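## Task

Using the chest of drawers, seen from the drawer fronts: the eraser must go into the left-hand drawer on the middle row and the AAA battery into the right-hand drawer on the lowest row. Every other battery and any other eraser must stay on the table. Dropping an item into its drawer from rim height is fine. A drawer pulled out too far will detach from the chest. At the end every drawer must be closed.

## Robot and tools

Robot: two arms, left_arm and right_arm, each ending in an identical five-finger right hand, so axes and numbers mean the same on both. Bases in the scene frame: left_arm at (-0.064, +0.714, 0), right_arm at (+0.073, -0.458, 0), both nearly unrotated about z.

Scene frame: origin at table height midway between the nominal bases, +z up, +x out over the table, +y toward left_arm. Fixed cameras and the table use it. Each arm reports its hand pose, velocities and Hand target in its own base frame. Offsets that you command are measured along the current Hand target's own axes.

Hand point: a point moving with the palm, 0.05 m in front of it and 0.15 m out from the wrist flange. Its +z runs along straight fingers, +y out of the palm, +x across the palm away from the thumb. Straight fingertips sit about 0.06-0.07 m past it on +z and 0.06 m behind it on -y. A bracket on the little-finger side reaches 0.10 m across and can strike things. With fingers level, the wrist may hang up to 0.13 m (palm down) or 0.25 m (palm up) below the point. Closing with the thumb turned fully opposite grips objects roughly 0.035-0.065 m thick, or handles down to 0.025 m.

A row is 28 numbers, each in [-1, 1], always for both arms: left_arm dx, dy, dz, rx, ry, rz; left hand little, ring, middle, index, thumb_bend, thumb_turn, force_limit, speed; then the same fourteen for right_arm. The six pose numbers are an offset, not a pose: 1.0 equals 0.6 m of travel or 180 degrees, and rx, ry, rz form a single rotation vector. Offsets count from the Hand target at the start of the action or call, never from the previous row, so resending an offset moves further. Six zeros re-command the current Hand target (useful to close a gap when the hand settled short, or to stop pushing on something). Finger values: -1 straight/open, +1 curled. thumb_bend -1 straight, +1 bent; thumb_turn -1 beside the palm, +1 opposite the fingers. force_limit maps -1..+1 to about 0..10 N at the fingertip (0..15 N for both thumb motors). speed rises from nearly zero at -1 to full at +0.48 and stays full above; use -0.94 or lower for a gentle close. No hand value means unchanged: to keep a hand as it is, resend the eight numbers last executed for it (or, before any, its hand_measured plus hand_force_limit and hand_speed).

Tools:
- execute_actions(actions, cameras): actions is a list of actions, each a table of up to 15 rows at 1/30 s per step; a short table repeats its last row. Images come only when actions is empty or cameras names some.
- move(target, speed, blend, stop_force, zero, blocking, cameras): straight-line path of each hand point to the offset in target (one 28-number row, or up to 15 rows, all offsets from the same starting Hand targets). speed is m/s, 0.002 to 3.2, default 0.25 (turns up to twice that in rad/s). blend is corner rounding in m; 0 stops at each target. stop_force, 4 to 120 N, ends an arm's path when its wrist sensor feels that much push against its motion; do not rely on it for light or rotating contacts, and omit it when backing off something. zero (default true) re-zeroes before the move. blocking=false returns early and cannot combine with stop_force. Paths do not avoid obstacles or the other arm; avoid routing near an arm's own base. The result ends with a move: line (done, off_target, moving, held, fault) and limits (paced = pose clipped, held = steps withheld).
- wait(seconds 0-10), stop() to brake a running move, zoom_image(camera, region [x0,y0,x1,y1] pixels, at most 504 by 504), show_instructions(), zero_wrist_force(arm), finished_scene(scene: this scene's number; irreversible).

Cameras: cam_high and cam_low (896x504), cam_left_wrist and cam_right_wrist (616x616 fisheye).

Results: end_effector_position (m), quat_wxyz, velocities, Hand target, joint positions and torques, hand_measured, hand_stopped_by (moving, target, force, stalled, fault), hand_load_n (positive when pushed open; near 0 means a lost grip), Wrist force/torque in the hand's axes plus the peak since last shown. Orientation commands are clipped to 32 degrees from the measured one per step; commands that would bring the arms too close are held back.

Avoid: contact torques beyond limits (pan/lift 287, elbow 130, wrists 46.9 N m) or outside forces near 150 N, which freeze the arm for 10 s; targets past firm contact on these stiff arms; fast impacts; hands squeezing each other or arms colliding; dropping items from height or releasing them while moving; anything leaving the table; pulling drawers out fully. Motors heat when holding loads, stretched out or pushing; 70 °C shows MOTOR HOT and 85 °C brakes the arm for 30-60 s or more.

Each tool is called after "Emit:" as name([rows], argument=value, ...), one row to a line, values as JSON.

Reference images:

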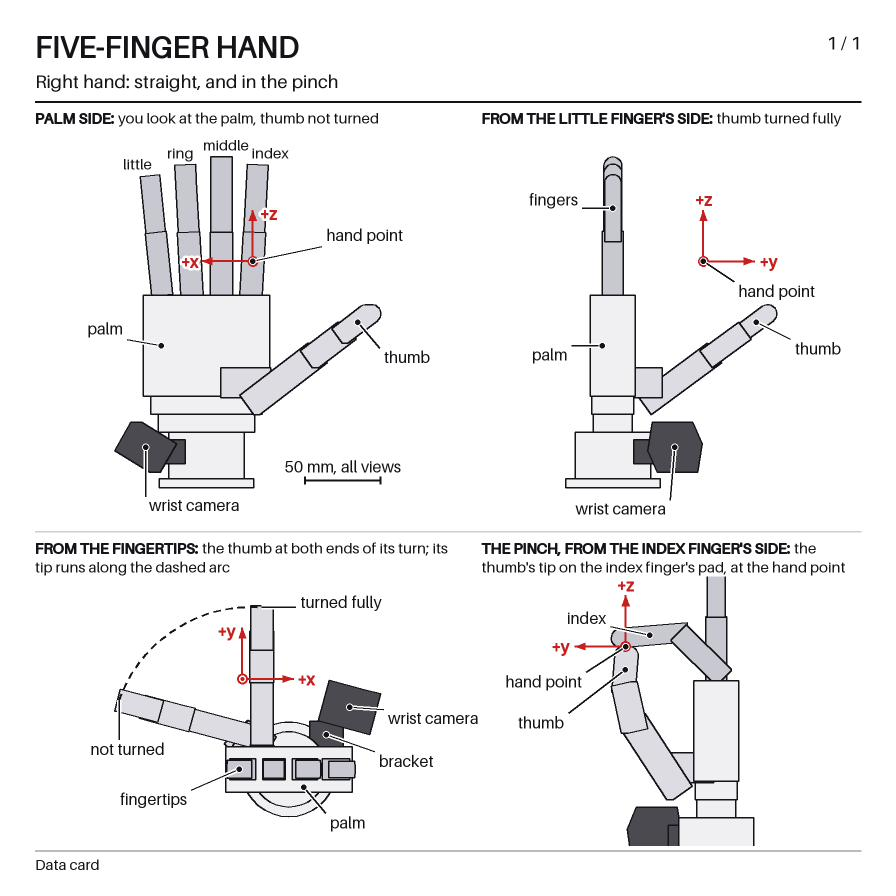

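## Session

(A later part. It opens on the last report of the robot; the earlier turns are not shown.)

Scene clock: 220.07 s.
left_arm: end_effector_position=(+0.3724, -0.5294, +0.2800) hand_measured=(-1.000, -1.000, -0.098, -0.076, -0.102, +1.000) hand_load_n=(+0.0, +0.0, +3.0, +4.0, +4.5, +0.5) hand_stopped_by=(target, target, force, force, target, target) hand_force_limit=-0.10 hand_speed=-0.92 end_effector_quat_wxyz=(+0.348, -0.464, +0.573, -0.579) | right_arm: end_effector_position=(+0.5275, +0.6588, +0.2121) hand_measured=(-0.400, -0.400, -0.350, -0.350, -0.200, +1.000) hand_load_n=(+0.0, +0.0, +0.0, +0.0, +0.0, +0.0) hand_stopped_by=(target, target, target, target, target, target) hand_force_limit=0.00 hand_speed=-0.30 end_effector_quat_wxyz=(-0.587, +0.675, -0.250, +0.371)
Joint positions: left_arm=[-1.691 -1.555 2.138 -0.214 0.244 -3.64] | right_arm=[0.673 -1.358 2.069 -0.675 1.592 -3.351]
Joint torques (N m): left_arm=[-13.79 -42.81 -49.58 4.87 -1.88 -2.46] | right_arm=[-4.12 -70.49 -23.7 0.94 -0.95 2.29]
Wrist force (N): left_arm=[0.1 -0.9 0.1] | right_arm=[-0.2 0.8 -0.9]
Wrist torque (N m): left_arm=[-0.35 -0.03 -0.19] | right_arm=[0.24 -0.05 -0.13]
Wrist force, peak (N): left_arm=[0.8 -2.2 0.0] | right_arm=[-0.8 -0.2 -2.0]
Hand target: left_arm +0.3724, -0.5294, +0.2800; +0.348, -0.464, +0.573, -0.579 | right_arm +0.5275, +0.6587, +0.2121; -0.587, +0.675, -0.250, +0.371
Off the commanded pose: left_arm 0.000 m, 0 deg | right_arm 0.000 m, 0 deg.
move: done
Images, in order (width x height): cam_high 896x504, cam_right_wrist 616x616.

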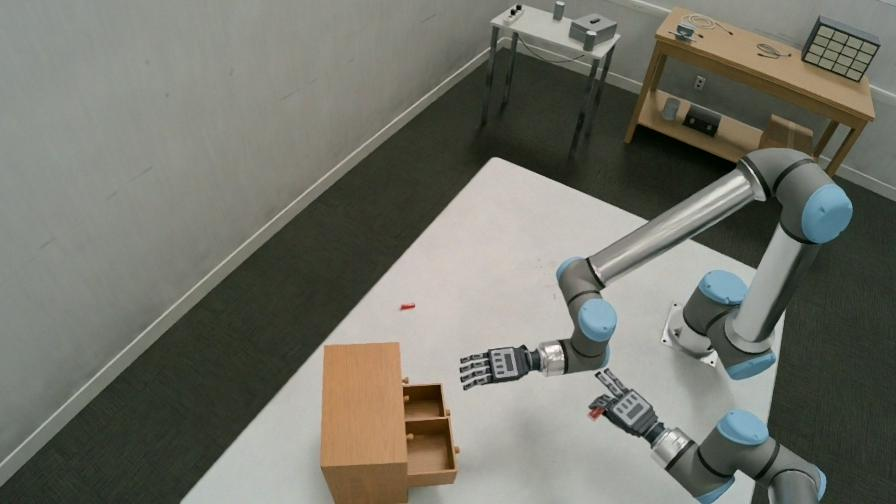

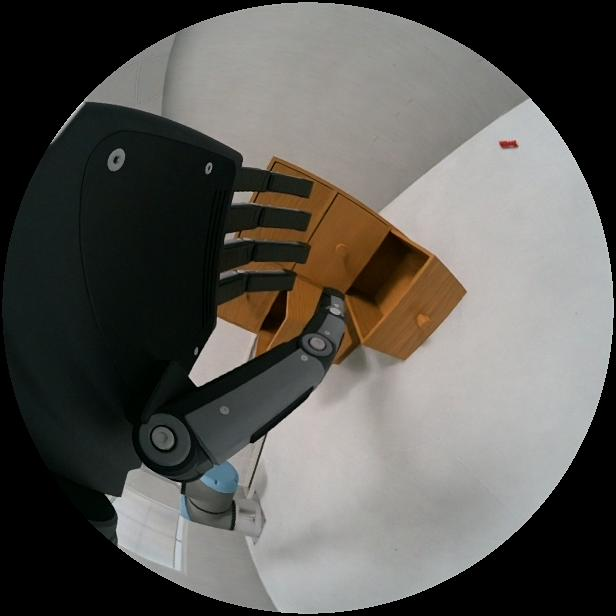

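Emit:
move(target=[-0.5887,-0.0847,0.3103,0.0193,-0.1370,-0.0121, -1,-1,0.5,0.5,-0.1,1,-0.1,-0.92, 0.0520,-0.2444,0.0580,0,0,0, -0.4,-0.4,-0.35,-0.35,-0.2,1,0.0,-0.3], speed=0.2, cameras=["cam_right_wrist","cam_left_wrist","cam_high"])

Emit:
zoom_image(camera="cam_right_wrist", region=[290, 200, 510, 420])

Scene clock: 224.77 s.
left_arm: end_effector_position=(+0.6685, -0.2573, +0.2650) hand_measured=(-1.000, -1.000, -0.098, -0.076, -0.102, +1.000) hand_load_n=(+0.0, +0.0, +3.0, +4.0, +4.5, +0.5) hand_stopped_by=(target, target, force, force, target, target) hand_force_limit=-0.10 hand_speed=-0.92 end_effector_quat_wxyz=(-0.465, +0.577, -0.459, +0.490) | right_arm: end_effector_position=(+0.5594, +0.6831, +0.3607) hand_measured=(-0.400, -0.400, -0.350, -0.350, -0.200, +1.000) hand_load_n=(+0.5, +0.0, +0.0, +0.0, +0.0, +0.0) hand_stopped_by=(target, target, target, target, target, target) hand_force_limit=0.00 hand_speed=-0.30 end_effector_quat_wxyz=(-0.587, +0.675, -0.250, +0.371)
Joint positions: left_arm=[-0.983 -1.523 2.123 -0.42 0.507 -3.439] | right_arm=[0.672 -1.439 1.859 -0.384 1.59 -3.351]
Joint torques (N m): left_arm=[16.61 -27.8 -48.24 -3.83 2.77 1.56] | right_arm=[-9.24 -70.62 -51.44 1.05 -2.22 -1.93]
Wrist force (N): left_arm=[1.1 -0.8 0.2] | right_arm=[-0.6 0.6 -0.3]
Wrist torque (N m): left_arm=[-0.39 -0.16 -0.31] | right_arm=[0.18 0.02 -0.18]
Wrist force, peak (N): left_arm=[0.6 -0.8 1.5] | right_arm=[-0.8 1.7 -1.1]
Hand target: left_arm +0.6686, -0.2573, +0.2650; -0.465, +0.577, -0.459, +0.490 | right_arm +0.5594, +0.6831, +0.3607; -0.587, +0.675, -0.250, +0.371
Off the commanded pose: left_arm 0.000 m, 0 deg | right_arm 0.000 m, 0 deg.
move: done
Images, in order (width x height): cam_high 896x504, cam_left_wrist 616x616, cam_right_wrist 616x616.

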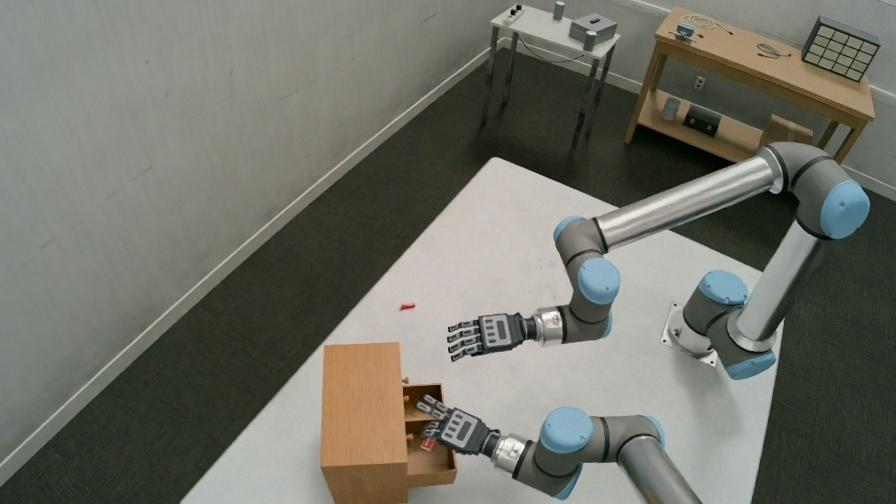

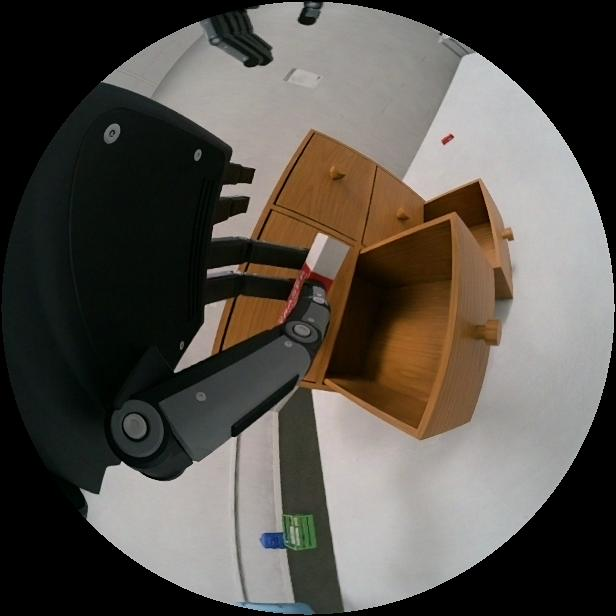

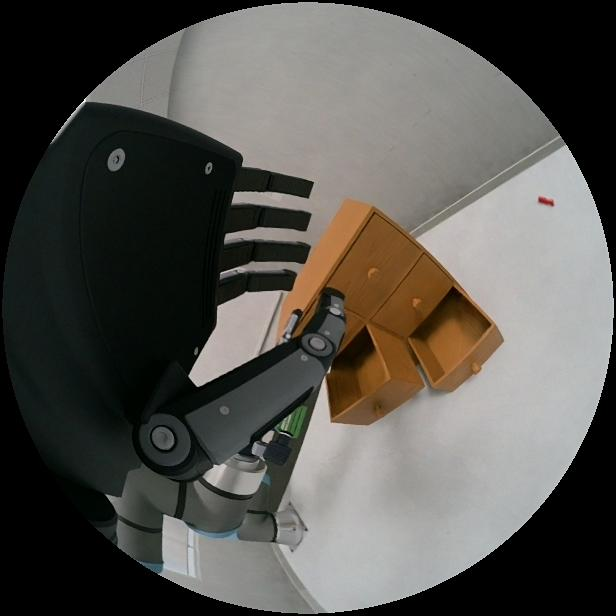

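Scaled by 2.291 from the camera's 616x616 image, which has a finer 880x880 frame.

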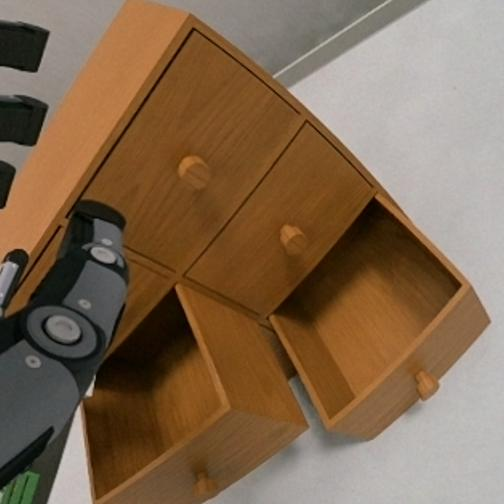

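Emit:
zoom_image(camera="cam_high", region=[300, 330, 520, 500])

Emit:
zoom_image(camera="cam_right_wrist", region=[390, 260, 520, 400])

Emit:
zoom_image(camera="cam_left_wrist", region=[400, 160, 540, 320])

Scaled by 2.291 from the camera's 896x504 image, which has a finer 1280x720 frame.

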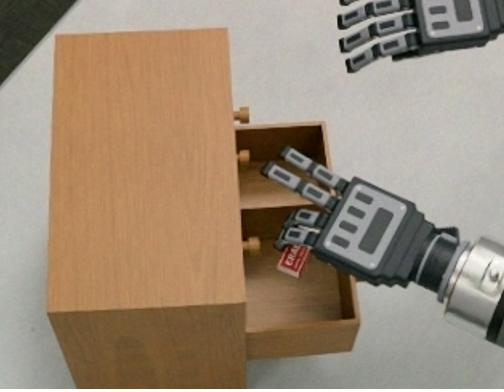

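Scaled by 3.600 from the camera's 616x616 image, which has a finer 880x880 frame.

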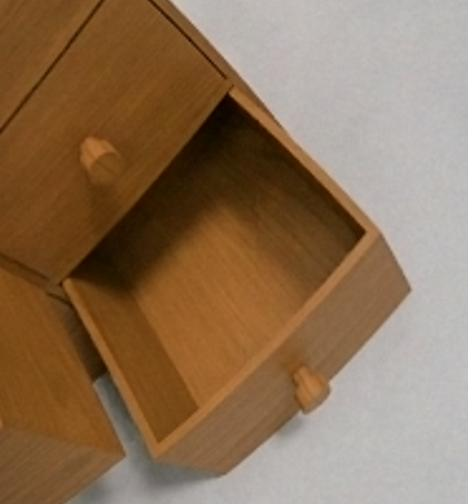

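Scaled by 3.150 from the camera's 616x616 image, which has a finer 880x880 frame.

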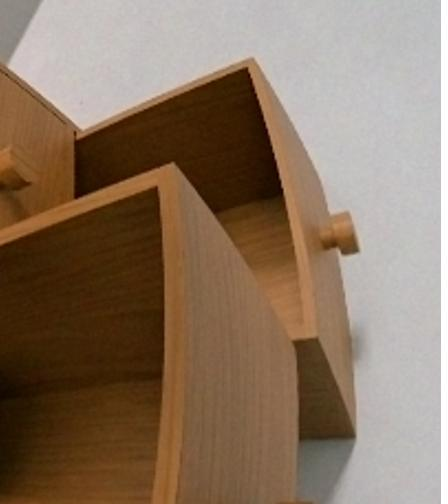

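Emit:
move(target=[-0.0120,0.0855,0.0076,0,0,0, -1,-1,0.5,0.5,-0.1,1,-0.1,-0.92, -0.0805,0.3790,-0.1117,0,0,0.0667, -1,-1,-1,-1,-1,-1,0.0,0], speed=0.12, cameras=["cam_right_wrist","cam_left_wrist"])

Emit:
zoom_image(camera="cam_right_wrist", region=[270, 180, 490, 400])

Scene clock: 231.80 s.
left_arm: end_effector_position=(+0.6686, -0.2573, +0.2130) hand_measured=(-1.000, -1.000, -0.098, -0.076, -0.102, +1.000) hand_load_n=(+0.0, +0.0, +3.0, +4.0, +4.5, +0.5) hand_stopped_by=(target, target, force, force, target, target) hand_force_limit=-0.10 hand_speed=-0.92 end_effector_quat_wxyz=(-0.465, +0.577, -0.459, +0.490) | right_arm: end_effector_position=(+0.4996, +0.6374, +0.1309) hand_measured=(-1.000, -1.000, -1.000, -1.000, -1.000, -1.000) hand_load_n=(+0.0, +0.0, +0.0, +0.0, +0.0, -0.5) hand_stopped_by=(target, target, target, target, target, target) hand_force_limit=0.00 hand_speed=0.00 end_effector_quat_wxyz=(+0.622, -0.645, +0.319, -0.308)
Joint positions: left_arm=[-0.983 -1.461 2.17 -0.528 0.507 -3.439] | right_arm=[0.649 -1.291 2.195 -0.868 1.567 -3.142]
Joint torques (N m): left_arm=[14.35 -27.83 -25.33 -3.87 1.58 2.14] | right_arm=[-8.55 -38.83 -18.42 -2.65 -2.48 2.92]
Wrist force (N): left_arm=[1.2 -0.9 0.4] | right_arm=[0.1 0.7 -0.4]
Wrist torque (N m): left_arm=[-0.39 -0.18 -0.34] | right_arm=[0.17 -0.12 -0.17]
Wrist force, peak (N): left_arm=[1.5 -1.0 0.3] | right_arm=[0.0 1.8 -1.1]
Hand target: left_arm +0.6686, -0.2573, +0.2130; -0.465, +0.577, -0.459, +0.490 | right_arm +0.4996, +0.6373, +0.1308; +0.622, -0.645, +0.319, -0.308
Off the commanded pose: left_arm 0.000 m, 0 deg | right_arm 0.000 m, 0 deg.
move: done
Images, in order (width x height): cam_left_wrist 616x616, cam_right_wrist 616x616.

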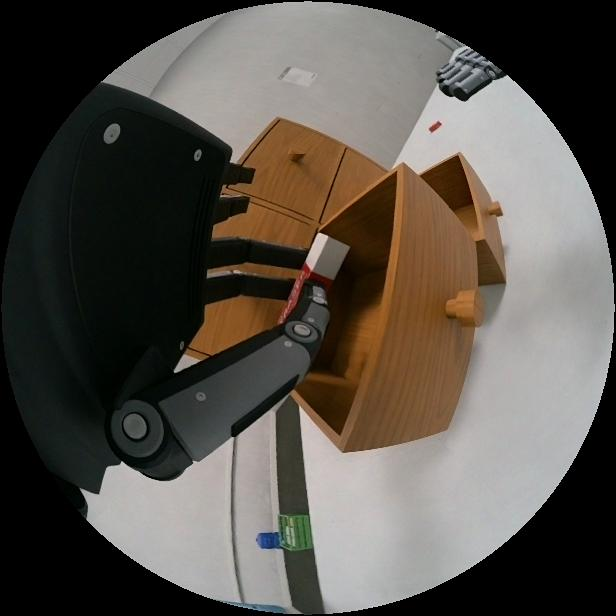

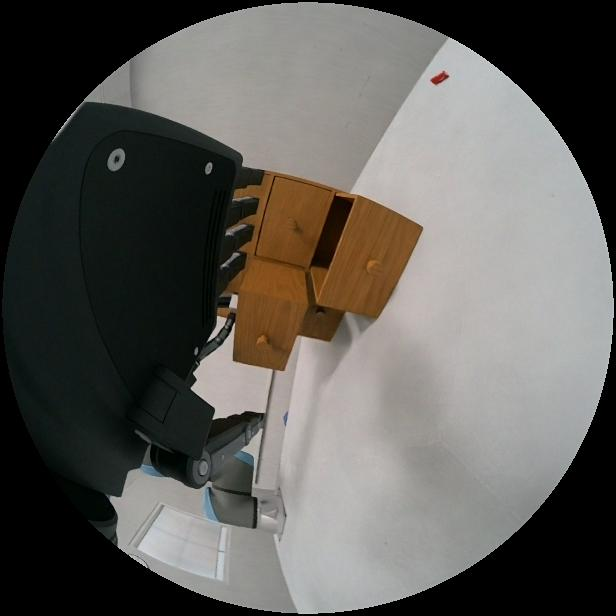

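Scaled by 2.291 from the camera's 616x616 image, which has a finer 880x880 frame.

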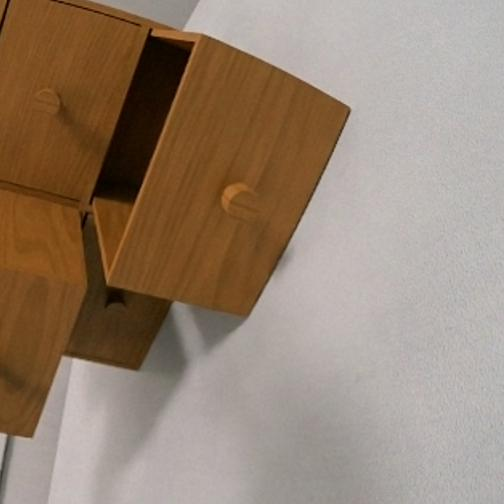

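Emit:
move([
  [0,0,0,0,0,0, -1,-1,-0.35,-0.35,-0.1,1,-0.1,-0.5, 0,0,0,0,0,0, -1,-1,-1,-1,-1,-1,0.0,0],
  [0,0,0,0,0,0, -1,-1,-0.35,-0.35,-0.1,1,-0.1,-0.5, 0,-0.1982,-0.0570,0,0,0, -1,-1,-1,-1,-1,-1,0.0,0],
], speed=0.15, cameras=["cam_right_wrist","cam_left_wrist"])

Emit:
zoom_image(camera="cam_right_wrist", region=[300, 160, 440, 340])

Emit:
zoom_image(camera="cam_left_wrist", region=[280, 140, 520, 380])

Scene clock: 237.27 s.
left_arm: end_effector_position=(+0.6686, -0.2573, +0.2130) hand_measured=(-1.000, -1.000, -0.350, -0.350, -0.100, +1.000) hand_load_n=(+0.0, +0.0, +0.0, +0.0, +0.0, +0.0) hand_stopped_by=(target, target, target, target, target, target) hand_force_limit=-0.10 hand_speed=-0.50 end_effector_quat_wxyz=(-0.465, +0.577, -0.459, +0.490) | right_arm: end_effector_position=(+0.4758, +0.6192, +0.2508) hand_measured=(-1.000, -1.000, -1.000, -1.000, -1.000, -1.000) hand_load_n=(+0.0, +0.0, +0.0, +0.0, +0.0, -0.5) hand_stopped_by=(target, target, target, target, target, target) hand_force_limit=0.00 hand_speed=0.00 end_effector_quat_wxyz=(+0.622, -0.645, +0.319, -0.308)
Joint positions: left_arm=[-0.983 -1.461 2.17 -0.528 0.507 -3.439] | right_arm=[0.649 -1.502 2.164 -0.627 1.567 -3.142]
Joint torques (N m): left_arm=[15.4 -30.41 -30.79 -2.84 1.14 2.21] | right_arm=[-8.27 -61.07 -46.66 1.03 -2.43 -0.02]
Wrist force (N): left_arm=[1.6 -1.0 0.5] | right_arm=[0.0 1.0 -0.5]
Wrist torque (N m): left_arm=[-0.39 -0.23 -0.32] | right_arm=[0.26 -0.11 -0.15]
Wrist force, peak (N): left_arm=[1.6 -1.0 0.5] | right_arm=[-0.6 1.6 -0.3]
Hand target: left_arm +0.6686, -0.2573, +0.2130; -0.465, +0.577, -0.459, +0.490 | right_arm +0.4758, +0.6192, +0.2509; +0.622, -0.645, +0.319, -0.308
Off the commanded pose: left_arm 0.000 m, 0 deg | right_arm 0.000 m, 0 deg.
move: done
Images, in order (width x height): cam_left_wrist 616x616, cam_right_wrist 616x616.

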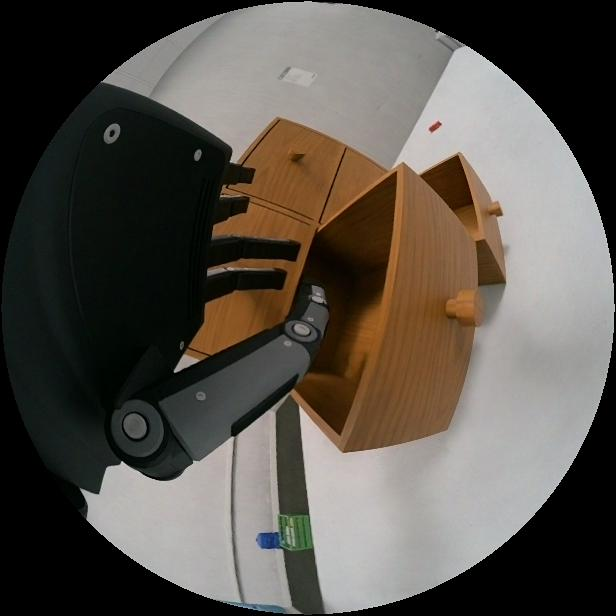

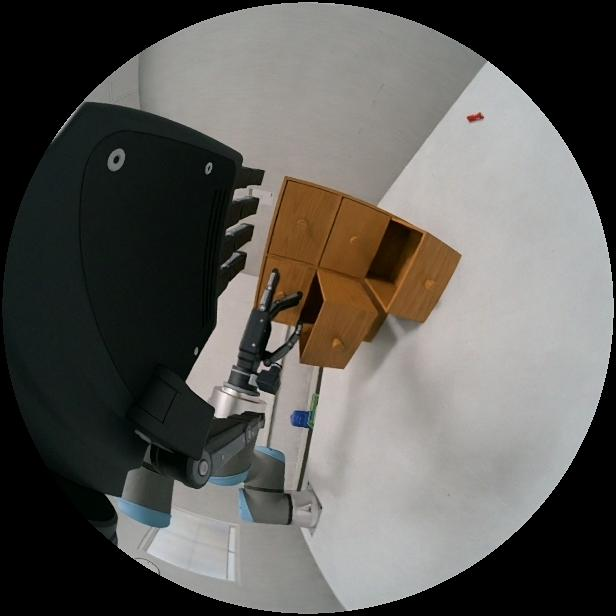

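Scaled by 2.800 from the camera's 616x616 image, which has a finer 880x880 frame.

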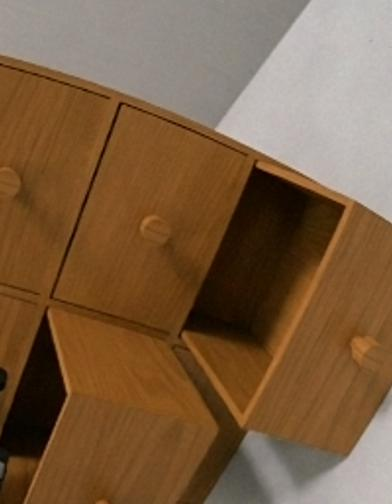

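Scaled by 2.100 from the camera's 616x616 image, which has a finer 880x880 frame.

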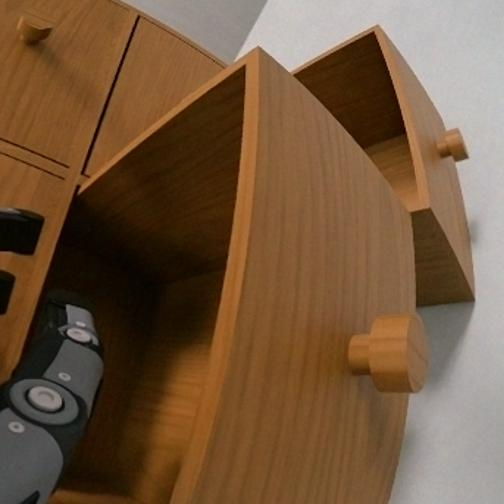

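Emit:
move([
  [0.0069,-0.0493,-0.0044,0,0,0, -1,-1,-0.35,-0.35,-0.1,1,-0.1,-0.5, 0,0,0,0,0,0, -1,-1,-1,-1,-1,-1,0.0,0],
  [0.1497,-0.1315,-0.1872,0,0,0, -1,-1,-0.35,-0.35,-0.1,1,-0.1,-0.5, 0,0.1587,0.2308,0,0,0, -1,-1,-1,-1,-1,-1,0.0,0],
], speed=0.15, blend=[0.01,0], cameras=["cam_right_wrist","cam_left_wrist"])

Emit:
zoom_image(camera="cam_right_wrist", region=[280, 140, 480, 380])

Emit:
zoom_image(camera="cam_left_wrist", region=[280, 140, 520, 380])

Scene clock: 242.23 s.
left_arm: end_effector_position=(+0.5719, -0.3441, +0.3131) hand_measured=(-1.000, -1.000, -0.350, -0.350, -0.100, +1.000) hand_load_n=(+0.0, +0.0, +0.0, +0.0, +0.0, +0.0) hand_stopped_by=(target, target, target, target, target, target) hand_force_limit=-0.10 hand_speed=-0.50 end_effector_quat_wxyz=(-0.465, +0.577, -0.459, +0.490) | right_arm: end_effector_position=(+0.5831, +0.7011, +0.1508) hand_measured=(-1.000, -1.000, -1.000, -1.000, -1.000, -1.000) hand_load_n=(+0.0, +0.0, +0.0, +0.0, +0.0, +0.0) hand_stopped_by=(target, target, target, target, target, target) hand_force_limit=0.00 hand_speed=0.00 end_effector_quat_wxyz=(+0.622, -0.645, +0.319, -0.308)
Joint positions: left_arm=[-1.247 -1.549 2.063 -0.156 0.251 -3.629] | right_arm=[0.649 -1.188 1.986 -0.761 1.568 -3.142]
Joint torques (N m): left_arm=[-16.87 -28.86 -50.21 4.62 -2.22 -2.51] | right_arm=[14.79 -50.02 -42.22 -3.64 2.27 0.6]
Wrist force (N): left_arm=[1.0 -0.9 0.0] | right_arm=[0.1 0.6 -0.3]
Wrist torque (N m): left_arm=[-0.34 -0.16 -0.13] | right_arm=[0.14 -0.15 -0.14]
Wrist force, peak (N): left_arm=[1.9 -1.3 -1.0] | right_arm=[-0.1 1.2 -0.9]
Hand target: left_arm +0.5719, -0.3441, +0.3131; -0.465, +0.577, -0.459, +0.490 | right_arm +0.5831, +0.7011, +0.1508; +0.622, -0.645, +0.319, -0.308
Off the commanded pose: left_arm 0.000 m, 0 deg | right_arm 0.000 m, 0 deg.
move: done
Images, in order (width x height): cam_left_wrist 616x616, cam_right_wrist 616x616.

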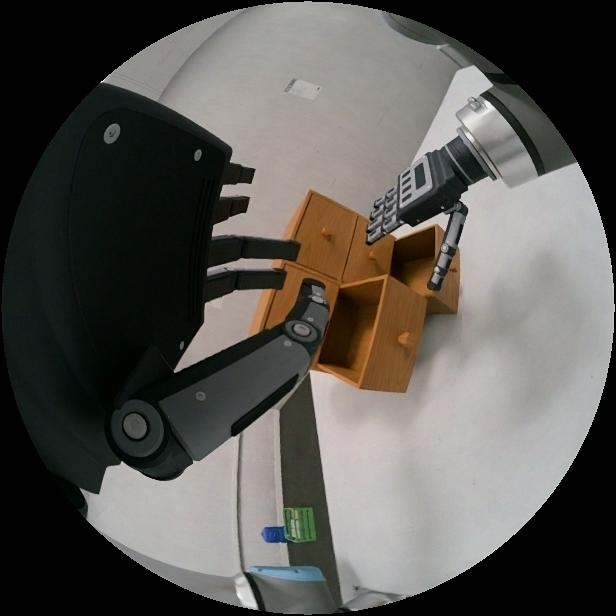

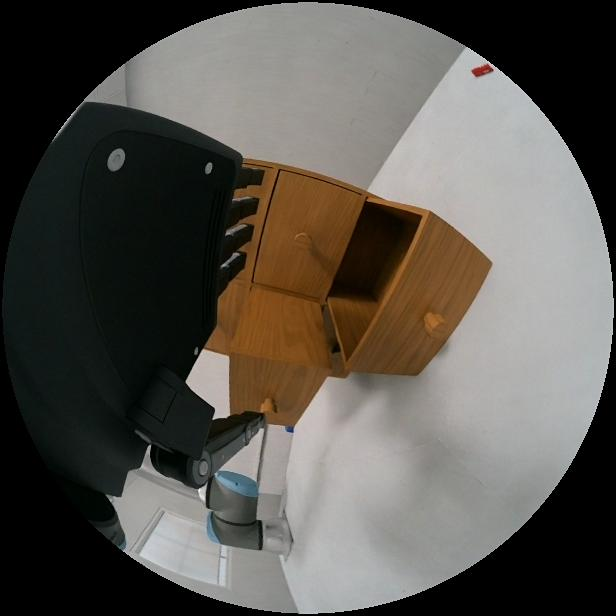

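Scaled by 2.100 from the camera's 616x616 image, which has a finer 880x880 frame.

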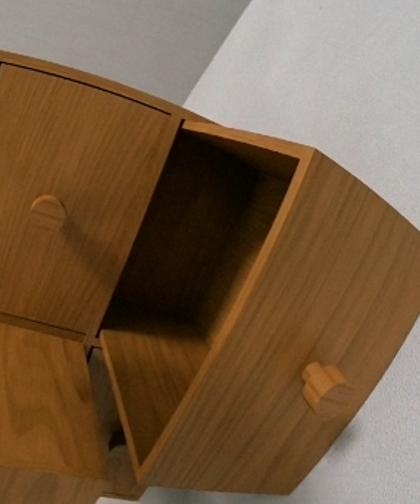

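Scaled by 2.100 from the camera's 616x616 image, which has a finer 880x880 frame.

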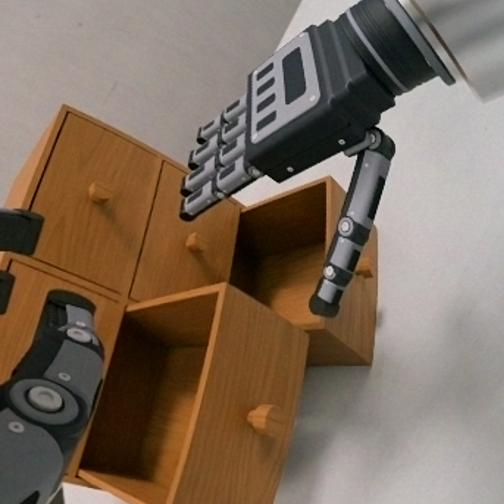

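Emit:
wait(seconds=0.1, cameras=["cam_high", "cam_low"])

Emit:
zoom_image(camera="cam_high", region=[380, 330, 520, 500])

Scene clock: 242.90 s.
left_arm: end_effector_position=(+0.5719, -0.3441, +0.3131) hand_measured=(-1.000, -1.000, -0.350, -0.350, -0.100, +1.000) hand_load_n=(+0.0, +0.0, +0.0, +0.0, +0.5, +0.0) hand_stopped_by=(target, target, target, target, target, target) hand_force_limit=-0.10 hand_speed=-0.50 end_effector_quat_wxyz=(-0.465, +0.577, -0.459, +0.490) | right_arm: end_effector_position=(+0.5831, +0.7011, +0.1508) hand_measured=(-1.000, -1.000, -1.000, -1.000, -1.000, -1.000) hand_load_n=(-0.5, +0.0, +0.0, +0.0, +0.0, +0.0) hand_stopped_by=(target, target, target, target, target, target) hand_force_limit=0.00 hand_speed=0.00 end_effector_quat_wxyz=(+0.622, -0.645, +0.319, -0.308)
Joint positions: left_arm=[-1.247 -1.549 2.063 -0.156 0.251 -3.629] | right_arm=[0.649 -1.188 1.986 -0.761 1.568 -3.142]
Joint torques (N m): left_arm=[-15.1 -22.74 -51.56 4.92 -2 -2.93] | right_arm=[16.73 -49.27 -42.89 -3.86 2.31 1.86]
Wrist force (N): left_arm=[1.0 -1.2 0.1] | right_arm=[-0.1 1.0 -0.3]
Wrist torque (N m): left_arm=[-0.40 -0.15 -0.14] | right_arm=[0.21 -0.11 -0.15]
Wrist force, peak (N): left_arm=[1.3 -0.9 -0.3] | right_arm=[-0.3 0.6 -1.1]
Hand target: left_arm +0.5719, -0.3441, +0.3131; -0.465, +0.577, -0.459, +0.490 | right_arm +0.5831, +0.7011, +0.1508; +0.622, -0.645, +0.319, -0.308
Off the commanded pose: left_arm 0.000 m, 0 deg | right_arm 0.000 m, 0 deg.
wait: 0.10 s; at rest from the start
Images, in order (width x height): cam_high 896x504, cam_low 896x504.

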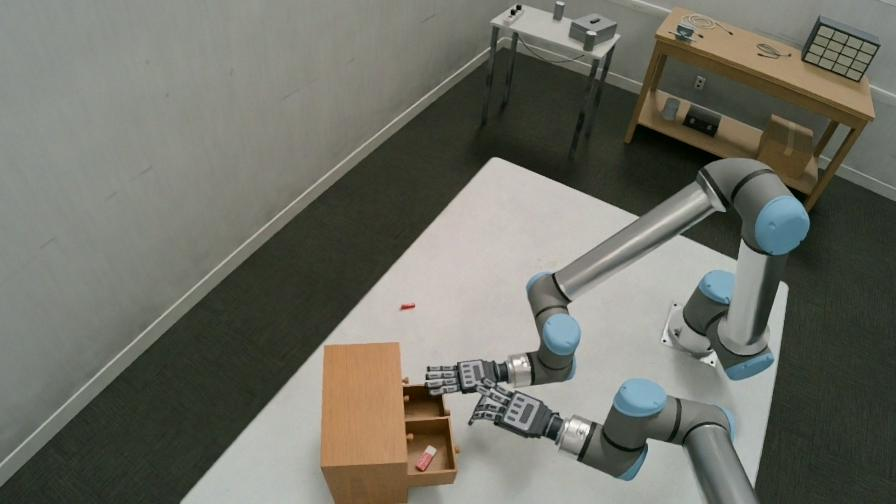

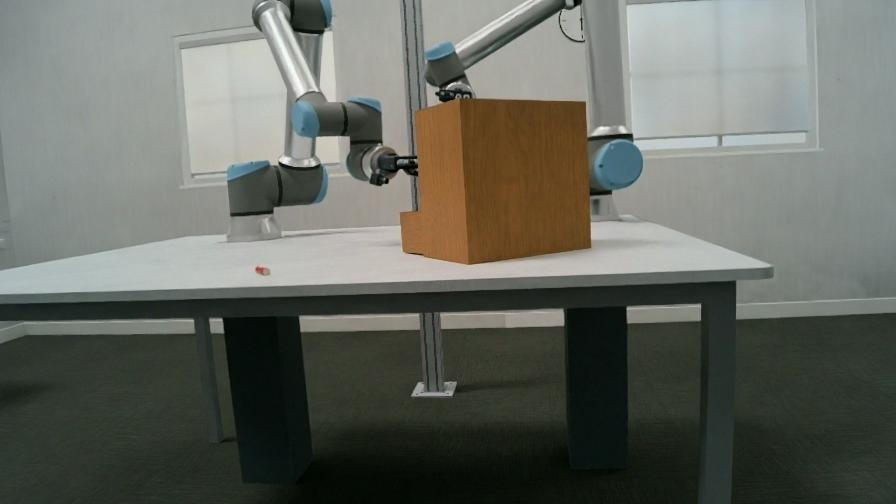

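Scaled by 2.965 from the camera's 896x504 image, which has a finer 1280x720 frame.

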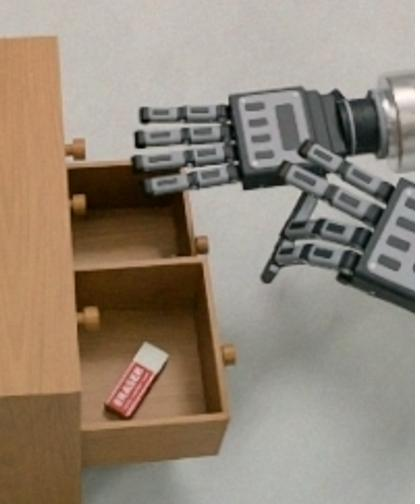

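Emit:
move([
  [0.0722,0.0285,0.0422,-0.2565,0.4822,0.7241, 0,0,0,0,0,1,0,0, 0,-0.4164,-0.0145,-0.12,0,0, -1,-1,-1,-1,-1,-1,0.0,0],
  [0.0305,0.1932,0.0808,-0.2565,0.4822,0.7241, 0,0,0,0,0,1,0,0, 0,-0.5043,0.1158,-0.239,0,0, -1,-1,-1,-1,-1,-1,0.0,0],
], speed=0.4, blend=[0.03,0], cameras=["cam_right_wrist","cam_left_wrist","cam_high"])

Emit:
zoom_image(camera="cam_right_wrist", region=[280, 240, 520, 480])

Scene clock: 252.93 s.
left_arm: end_effector_position=(+0.5939, -0.3780, +0.3027) hand_measured=(+0.000, +0.000, +0.000, +0.000, +0.000, +1.000) hand_load_n=(+0.0, +0.0, -0.5, +0.0, +0.0, +0.0) hand_stopped_by=(target, target, target, target, target, target) hand_force_limit=0.00 hand_speed=0.00 end_effector_quat_wxyz=(+0.194, +0.185, +0.962, -0.045) | right_arm: end_effector_position=(+0.5833, +0.7013, +0.3613) hand_measured=(-1.000, -1.000, -1.000, -1.000, -1.000, -1.000) hand_load_n=(+0.0, +0.0, +0.0, +0.0, +0.0, -0.5) hand_stopped_by=(target, target, target, target, target, target) hand_force_limit=0.00 hand_speed=0.00 end_effector_quat_wxyz=(-0.513, +0.735, -0.364, +0.254)
Joint positions: left_arm=[-1.003 -1.339 1.696 0.874 1.354 -2.156] | right_arm=[0.65 -1.324 1.594 0.083 1.568 -3.143]
Joint torques (N m): left_arm=[-15.97 -67.02 -30.43 -0.56 -1.85 -2.73] | right_arm=[15.48 -46.89 -53.28 2.97 2.16 -3.53]
Wrist force (N): left_arm=[0.5 -0.3 -0.9] | right_arm=[0.1 0.9 -0.1]
Wrist torque (N m): left_arm=[0.03 0.03 -0.18] | right_arm=[0.15 -0.09 -0.08]
Wrist force, peak (N): left_arm=[-0.2 0.3 -2.1] | right_arm=[-0.4 1.3 -0.9]
Hand target: left_arm +0.5939, -0.3781, +0.3027; +0.194, +0.185, +0.962, -0.045 (not the last commanded pose) | right_arm +0.5833, +0.7013, +0.3612; -0.513, +0.735, -0.364, +0.254 (not the last commanded pose)
Off the commanded pose: left_arm 0.108 m, 36 deg | right_arm 0.120 m, 25 deg.
move: held (left_arm; a check stopped the path), off_target (right_arm; braked when a check withheld steps of left_arm); path passed 0 of 2 targets; limits=held
pose unreachable (left arm): on one or more control steps of this call, first in action 0 (counted from 0), this arm could not follow its commanded pose, so it was not sent that pose on those steps. It may still have moved: this result reports where it is.
cause: moving toward the commanded pose would bring a part of the arm too close to another arm (a part of this arm just beyond joint 4 (wrist 1) and a part of the right arm just beyond its joint 4 (wrist 1), 19 mm apart when this arm was first held).
Images, in order (width x height): cam_high 896x504, cam_left_wrist 616x616, cam_right_wrist 616x616.

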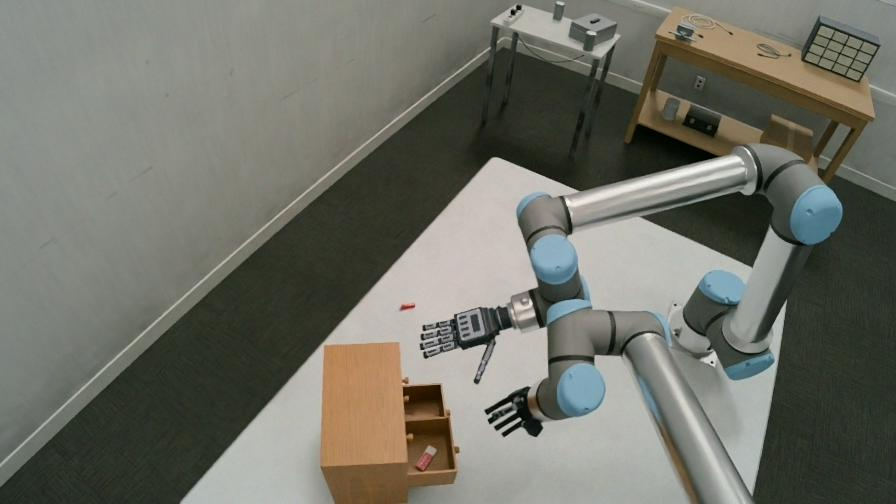

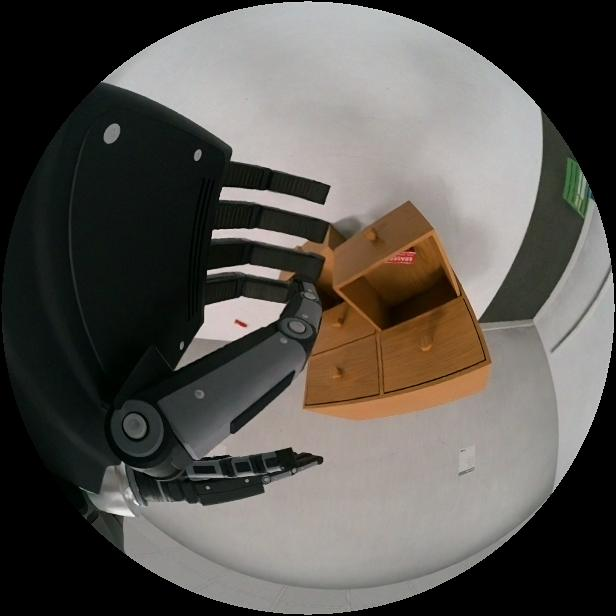

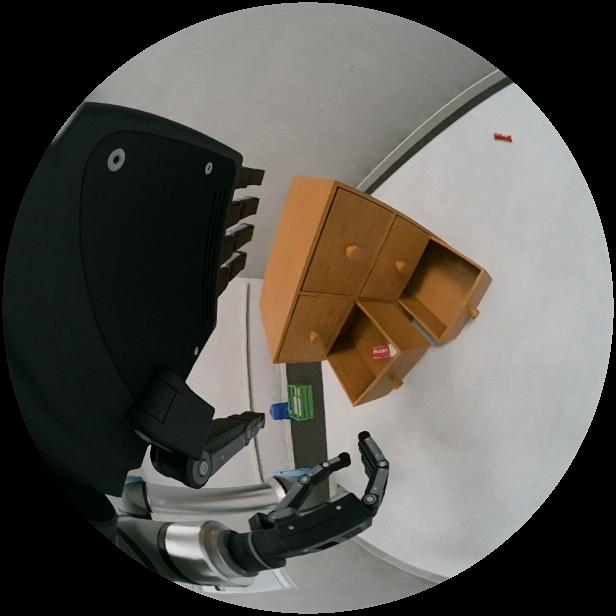

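Scaled by 2.100 from the camera's 616x616 image, which has a finer 880x880 frame.

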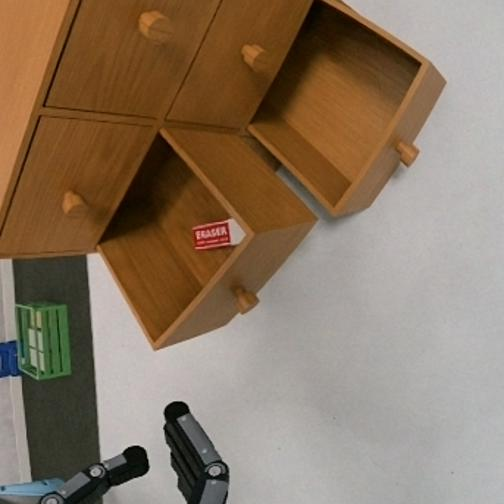

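Emit:
move(target=[0,0,0,0,0,0, 0,0,0,0,0,1,0,0, 0,-0.1868,0.0733,-0.139,0,0, -1,-1,-1,-1,-1,-1,0.0,0], speed=0.25, cameras=["cam_right_wrist"])

Emit:
zoom_image(camera="cam_right_wrist", region=[340, 240, 560, 440])

Scene clock: 255.83 s.
left_arm: end_effector_position=(+0.5939, -0.3781, +0.3027) hand_measured=(+0.000, +0.000, +0.000, +0.000, +0.000, +1.000) hand_load_n=(+0.0, +0.0, +0.0, +0.0, +0.0, +0.0) hand_stopped_by=(target, target, target, target, target, target) hand_force_limit=0.00 hand_speed=0.00 end_effector_quat_wxyz=(+0.194, +0.185, +0.962, -0.045) | right_arm: end_effector_position=(+0.6469, +0.7498, +0.4512) hand_measured=(-1.000, -1.000, -1.000, -1.000, -1.000, -1.000) hand_load_n=(+0.0, +0.0, +0.0, +0.0, +0.0, +0.0) hand_stopped_by=(target, target, target, target, target, target) hand_force_limit=0.00 hand_speed=0.00 end_effector_quat_wxyz=(-0.341, +0.829, -0.410, +0.169)
Joint positions: left_arm=[-1.003 -1.34 1.696 0.874 1.354 -2.156] | right_arm=[0.65 -0.977 0.839 0.929 1.569 -3.143]
Joint torques (N m): left_arm=[-17.59 -63.05 -30.24 -0.79 -1.6 -3.16] | right_arm=[13.7 -76.6 -51.33 4.75 2.25 -3.39]
Wrist force (N): left_arm=[0.5 -0.4 -0.7] | right_arm=[-0.1 0.8 0.0]
Wrist torque (N m): left_arm=[0.01 0.03 -0.19] | right_arm=[0.08 -0.03 -0.04]
Wrist force, peak (N): left_arm=[0.4 -0.2 -1.1] | right_arm=[-0.1 1.9 -0.3]
Hand target: left_arm +0.5939, -0.3781, +0.3027; +0.194, +0.185, +0.962, -0.045 | right_arm +0.6469, +0.7499, +0.4512; -0.341, +0.829, -0.410, +0.169
Off the commanded pose: left_arm 0.000 m, 0 deg | right_arm 0.000 m, 0 deg.
move: done
Images, in order (width x height): cam_right_wrist 616x616.

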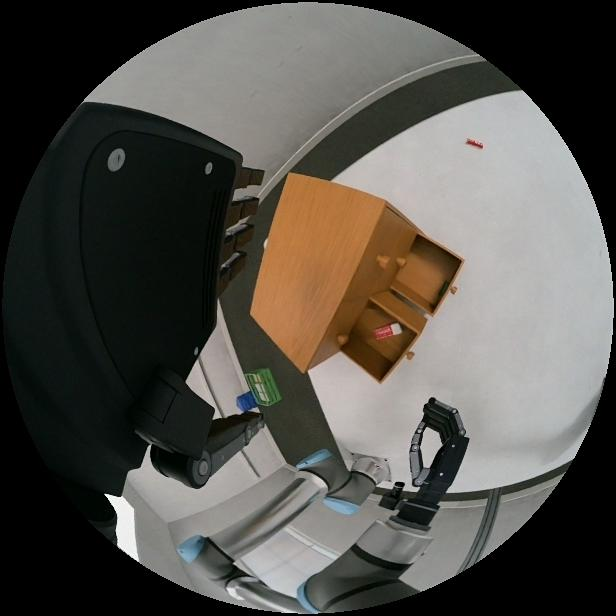

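Scaled by 2.291 from the camera's 616x616 image, which has a finer 880x880 frame.

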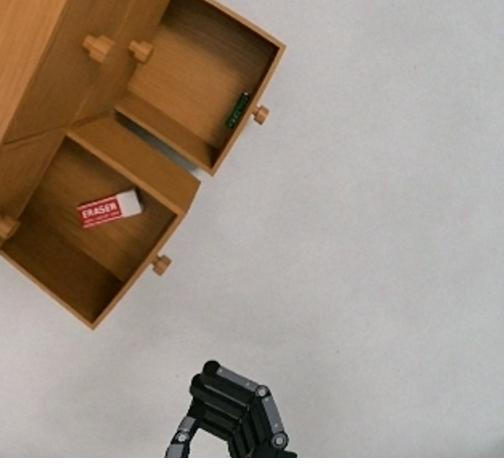

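Emit:
move([
  [-0.0120,-0.0100,0.0102,-0.0561,0.1066,0.1600, 0,0,0,0,0,1,0,0, 0,0,0,0,0,0, -1,-1,-1,-1,-1,-1,0.0,0],
  [0.0429,0.0198,0.1726,-0.0561,0.1066,0.1600, 0,0,0,0,0,1,0,0, 0,0,0,0,0,0, -1,-1,-1,-1,-1,-1,0.0,0],
], speed=0.3, blend=[0.02,0], cameras=["cam_left_wrist"])

Scene clock: 262.60 s.
left_arm: end_effector_position=(+0.6132, -0.3748, +0.1972) hand_measured=(+0.000, +0.000, +0.000, +0.000, +0.000, +1.000) hand_load_n=(+0.0, +0.0, +0.0, +0.0, +0.0, +0.0) hand_stopped_by=(target, target, target, target, target, target) hand_force_limit=0.00 hand_speed=0.00 end_effector_quat_wxyz=(+0.053, +0.405, +0.905, +0.119) | right_arm: end_effector_position=(+0.6469, +0.7499, +0.4512) hand_measured=(-1.000, -1.000, -1.000, -1.000, -1.000, -1.000) hand_load_n=(+0.0, +0.0, +0.0, +0.0, +0.0, +0.0) hand_stopped_by=(target, target, target, target, target, target) hand_force_limit=0.00 hand_speed=0.00 end_effector_quat_wxyz=(-0.341, +0.829, -0.410, +0.169)
Joint positions: left_arm=[-0.986 -1.115 1.659 1.065 1.312 -1.721] | right_arm=[0.65 -0.977 0.839 0.929 1.569 -3.143]
Joint torques (N m): left_arm=[16.52 -58.79 -25.12 0.34 -1.54 1.98] | right_arm=[15.42 -77.26 -51.43 4 1.89 -3.53]
Wrist force (N): left_arm=[0.4 0.1 -1.1] | right_arm=[0.0 0.6 -0.5]
Wrist torque (N m): left_arm=[0.13 0.01 -0.17] | right_arm=[0.07 -0.01 -0.04]
Wrist force, peak (N): left_arm=[0.1 -0.7 -3.0] | right_arm=[-0.7 0.6 -1.0]
Hand target: left_arm +0.6132, -0.3748, +0.1972; +0.053, +0.405, +0.905, +0.119 | right_arm +0.6469, +0.7499, +0.4512; -0.341, +0.829, -0.410, +0.169
Off the commanded pose: left_arm 0.000 m, 0 deg | right_arm 0.000 m, 0 deg.
move: done
Images, in order (width x height): cam_left_wrist 616x616.

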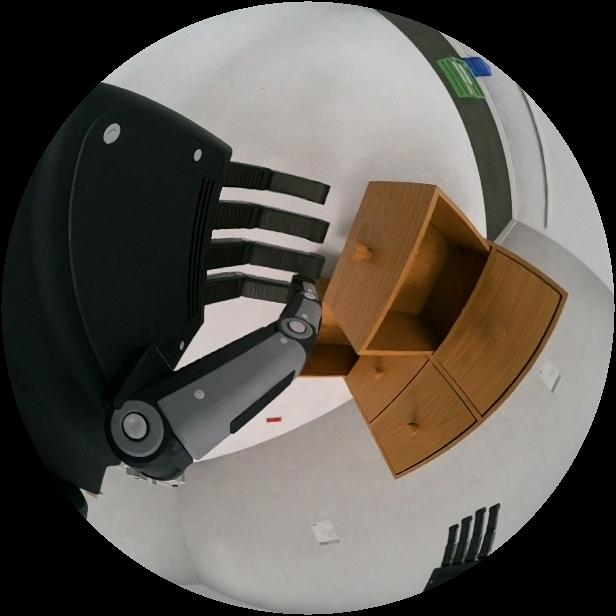

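Emit:
move(target=[0,0.2705,0.0725,0,0,0, 0,0,0,0,0,1,0,0, 0,0,0,0,0,0, -1,-1,-1,-1,-1,-1,0.0,0], speed=0.06, stop_force=8, cameras=["cam_left_wrist","cam_right_wrist"])

Emit:
zoom_image(camera="cam_right_wrist", region=[240, 160, 500, 420])

Scene clock: 267.83 s.
left_arm: end_effector_position=(+0.7384, -0.2627, +0.1970) hand_measured=(+0.000, +0.000, +0.000, +0.000, +0.000, +1.000) hand_load_n=(+0.0, +0.0, -0.5, +0.0, +0.0, +0.0) hand_stopped_by=(target, target, target, target, target, target) hand_force_limit=0.00 hand_speed=0.00 end_effector_quat_wxyz=(+0.053, +0.405, +0.905, +0.119) | right_arm: end_effector_position=(+0.6469, +0.7499, +0.4512) hand_measured=(-1.000, -1.000, -1.000, -1.000, -1.000, -1.000) hand_load_n=(+0.0, +0.0, +0.0, +0.0, +0.0, +0.0) hand_stopped_by=(target, target, target, target, target, target) hand_force_limit=0.00 hand_speed=0.00 end_effector_quat_wxyz=(-0.341, +0.829, -0.410, +0.169)
Joint positions: left_arm=[-0.731 -1.063 1.56 1.044 1.311 -1.457] | right_arm=[0.65 -0.977 0.839 0.929 1.569 -3.143]
Joint torques (N m): left_arm=[18.71 -59.86 -48.74 3.76 1.04 2.45] | right_arm=[16.91 -76.09 -51.37 3.79 2.11 -3.46]
Wrist force (N): left_arm=[1.3 -3.9 -3.1] | right_arm=[-0.3 0.7 -0.1]
Wrist torque (N m): left_arm=[0.01 0.12 -0.29] | right_arm=[0.06 0.01 -0.05]
Wrist force, peak (N): left_arm=[1.8 -5.1 -3.8] | right_arm=[-0.2 1.0 -0.9]
Hand target: left_arm +0.7384, -0.2627, +0.1971; +0.053, +0.405, +0.905, +0.119 | right_arm +0.6469, +0.7499, +0.4512; -0.341, +0.829, -0.410, +0.169
Off the commanded pose: left_arm 0.000 m, 0 deg | right_arm 0.000 m, 0 deg.
move: done
Images, in order (width x height): cam_left_wrist 616x616, cam_right_wrist 616x616.

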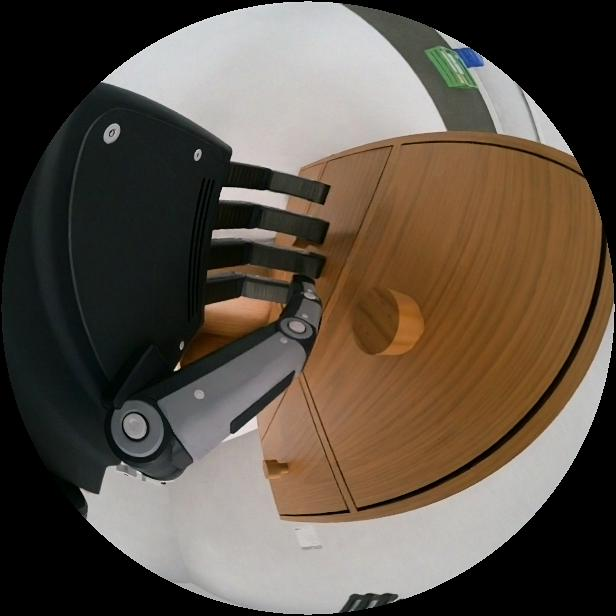

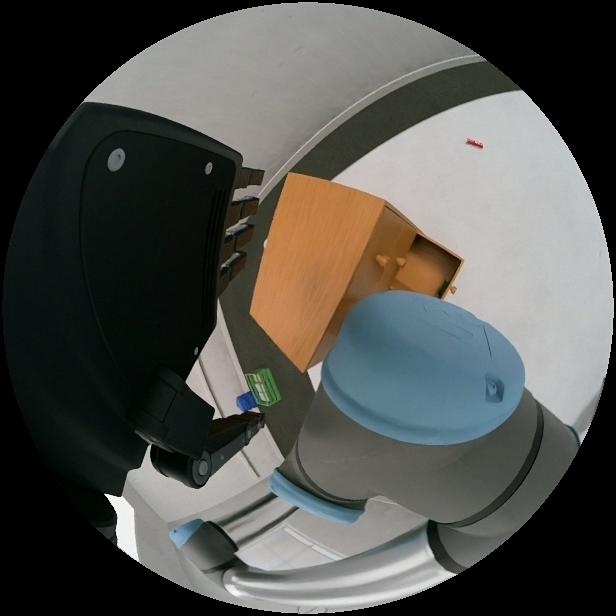

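Scaled by 1.938 from the camera's 616x616 image, which has a finer 880x880 frame.

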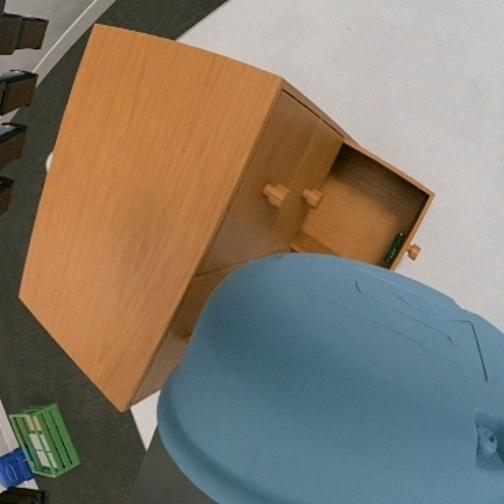

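Emit:
move(target=[0,0.0097,0.0026,0,0,0, 0,0,0,0,0,1,0,0, 0,0,0,0,0,0, -1,-1,-1,-1,-1,-1,0.0,0], speed=0.02, stop_force=7, zero=false)

Scene clock: 269.90 s.
left_arm: end_effector_position=(+0.7429, -0.2587, +0.1970) hand_measured=(+0.000, +0.000, +0.000, +0.000, +0.000, +1.000) hand_load_n=(+0.0, +0.0, -0.5, +0.0, +0.0, +0.0) hand_stopped_by=(target, target, target, target, target, target) hand_force_limit=0.00 hand_speed=0.00 end_effector_quat_wxyz=(+0.053, +0.405, +0.905, +0.119) | right_arm: end_effector_position=(+0.6469, +0.7499, +0.4512) hand_measured=(-1.000, -1.000, -1.000, -1.000, -1.000, -1.000) hand_load_n=(+0.0, +0.0, -0.5, -0.5, +0.0, +0.0) hand_stopped_by=(target, target, target, target, target, target) hand_force_limit=0.00 hand_speed=0.00 end_effector_quat_wxyz=(-0.341, +0.829, -0.410, +0.169)
Joint positions: left_arm=[-0.722 -1.06 1.555 1.044 1.312 -1.448] | right_arm=[0.65 -0.977 0.839 0.929 1.569 -3.143]
Joint torques (N m): left_arm=[19.73 -61.16 -49.67 6.51 0.67 2.42] | right_arm=[16.17 -74.05 -51.96 4.05 2.56 -3.1]
Wrist force (N): left_arm=[1.5 -3.9 -3.6] | right_arm=[-0.4 0.6 0.0]
Wrist torque (N m): left_arm=[0.09 0.09 -0.27] | right_arm=[0.05 0.03 -0.06]
Wrist force, peak (N): left_arm=[1.6 -4.5 -3.6] | right_arm=[0.0 1.0 -0.5]
Hand target: left_arm +0.7429, -0.2587, +0.1970; +0.053, +0.405, +0.905, +0.119 | right_arm +0.6469, +0.7499, +0.4512; -0.341, +0.829, -0.410, +0.169
Off the commanded pose: left_arm 0.000 m, 0 deg | right_arm 0.000 m, 0 deg.
move: done


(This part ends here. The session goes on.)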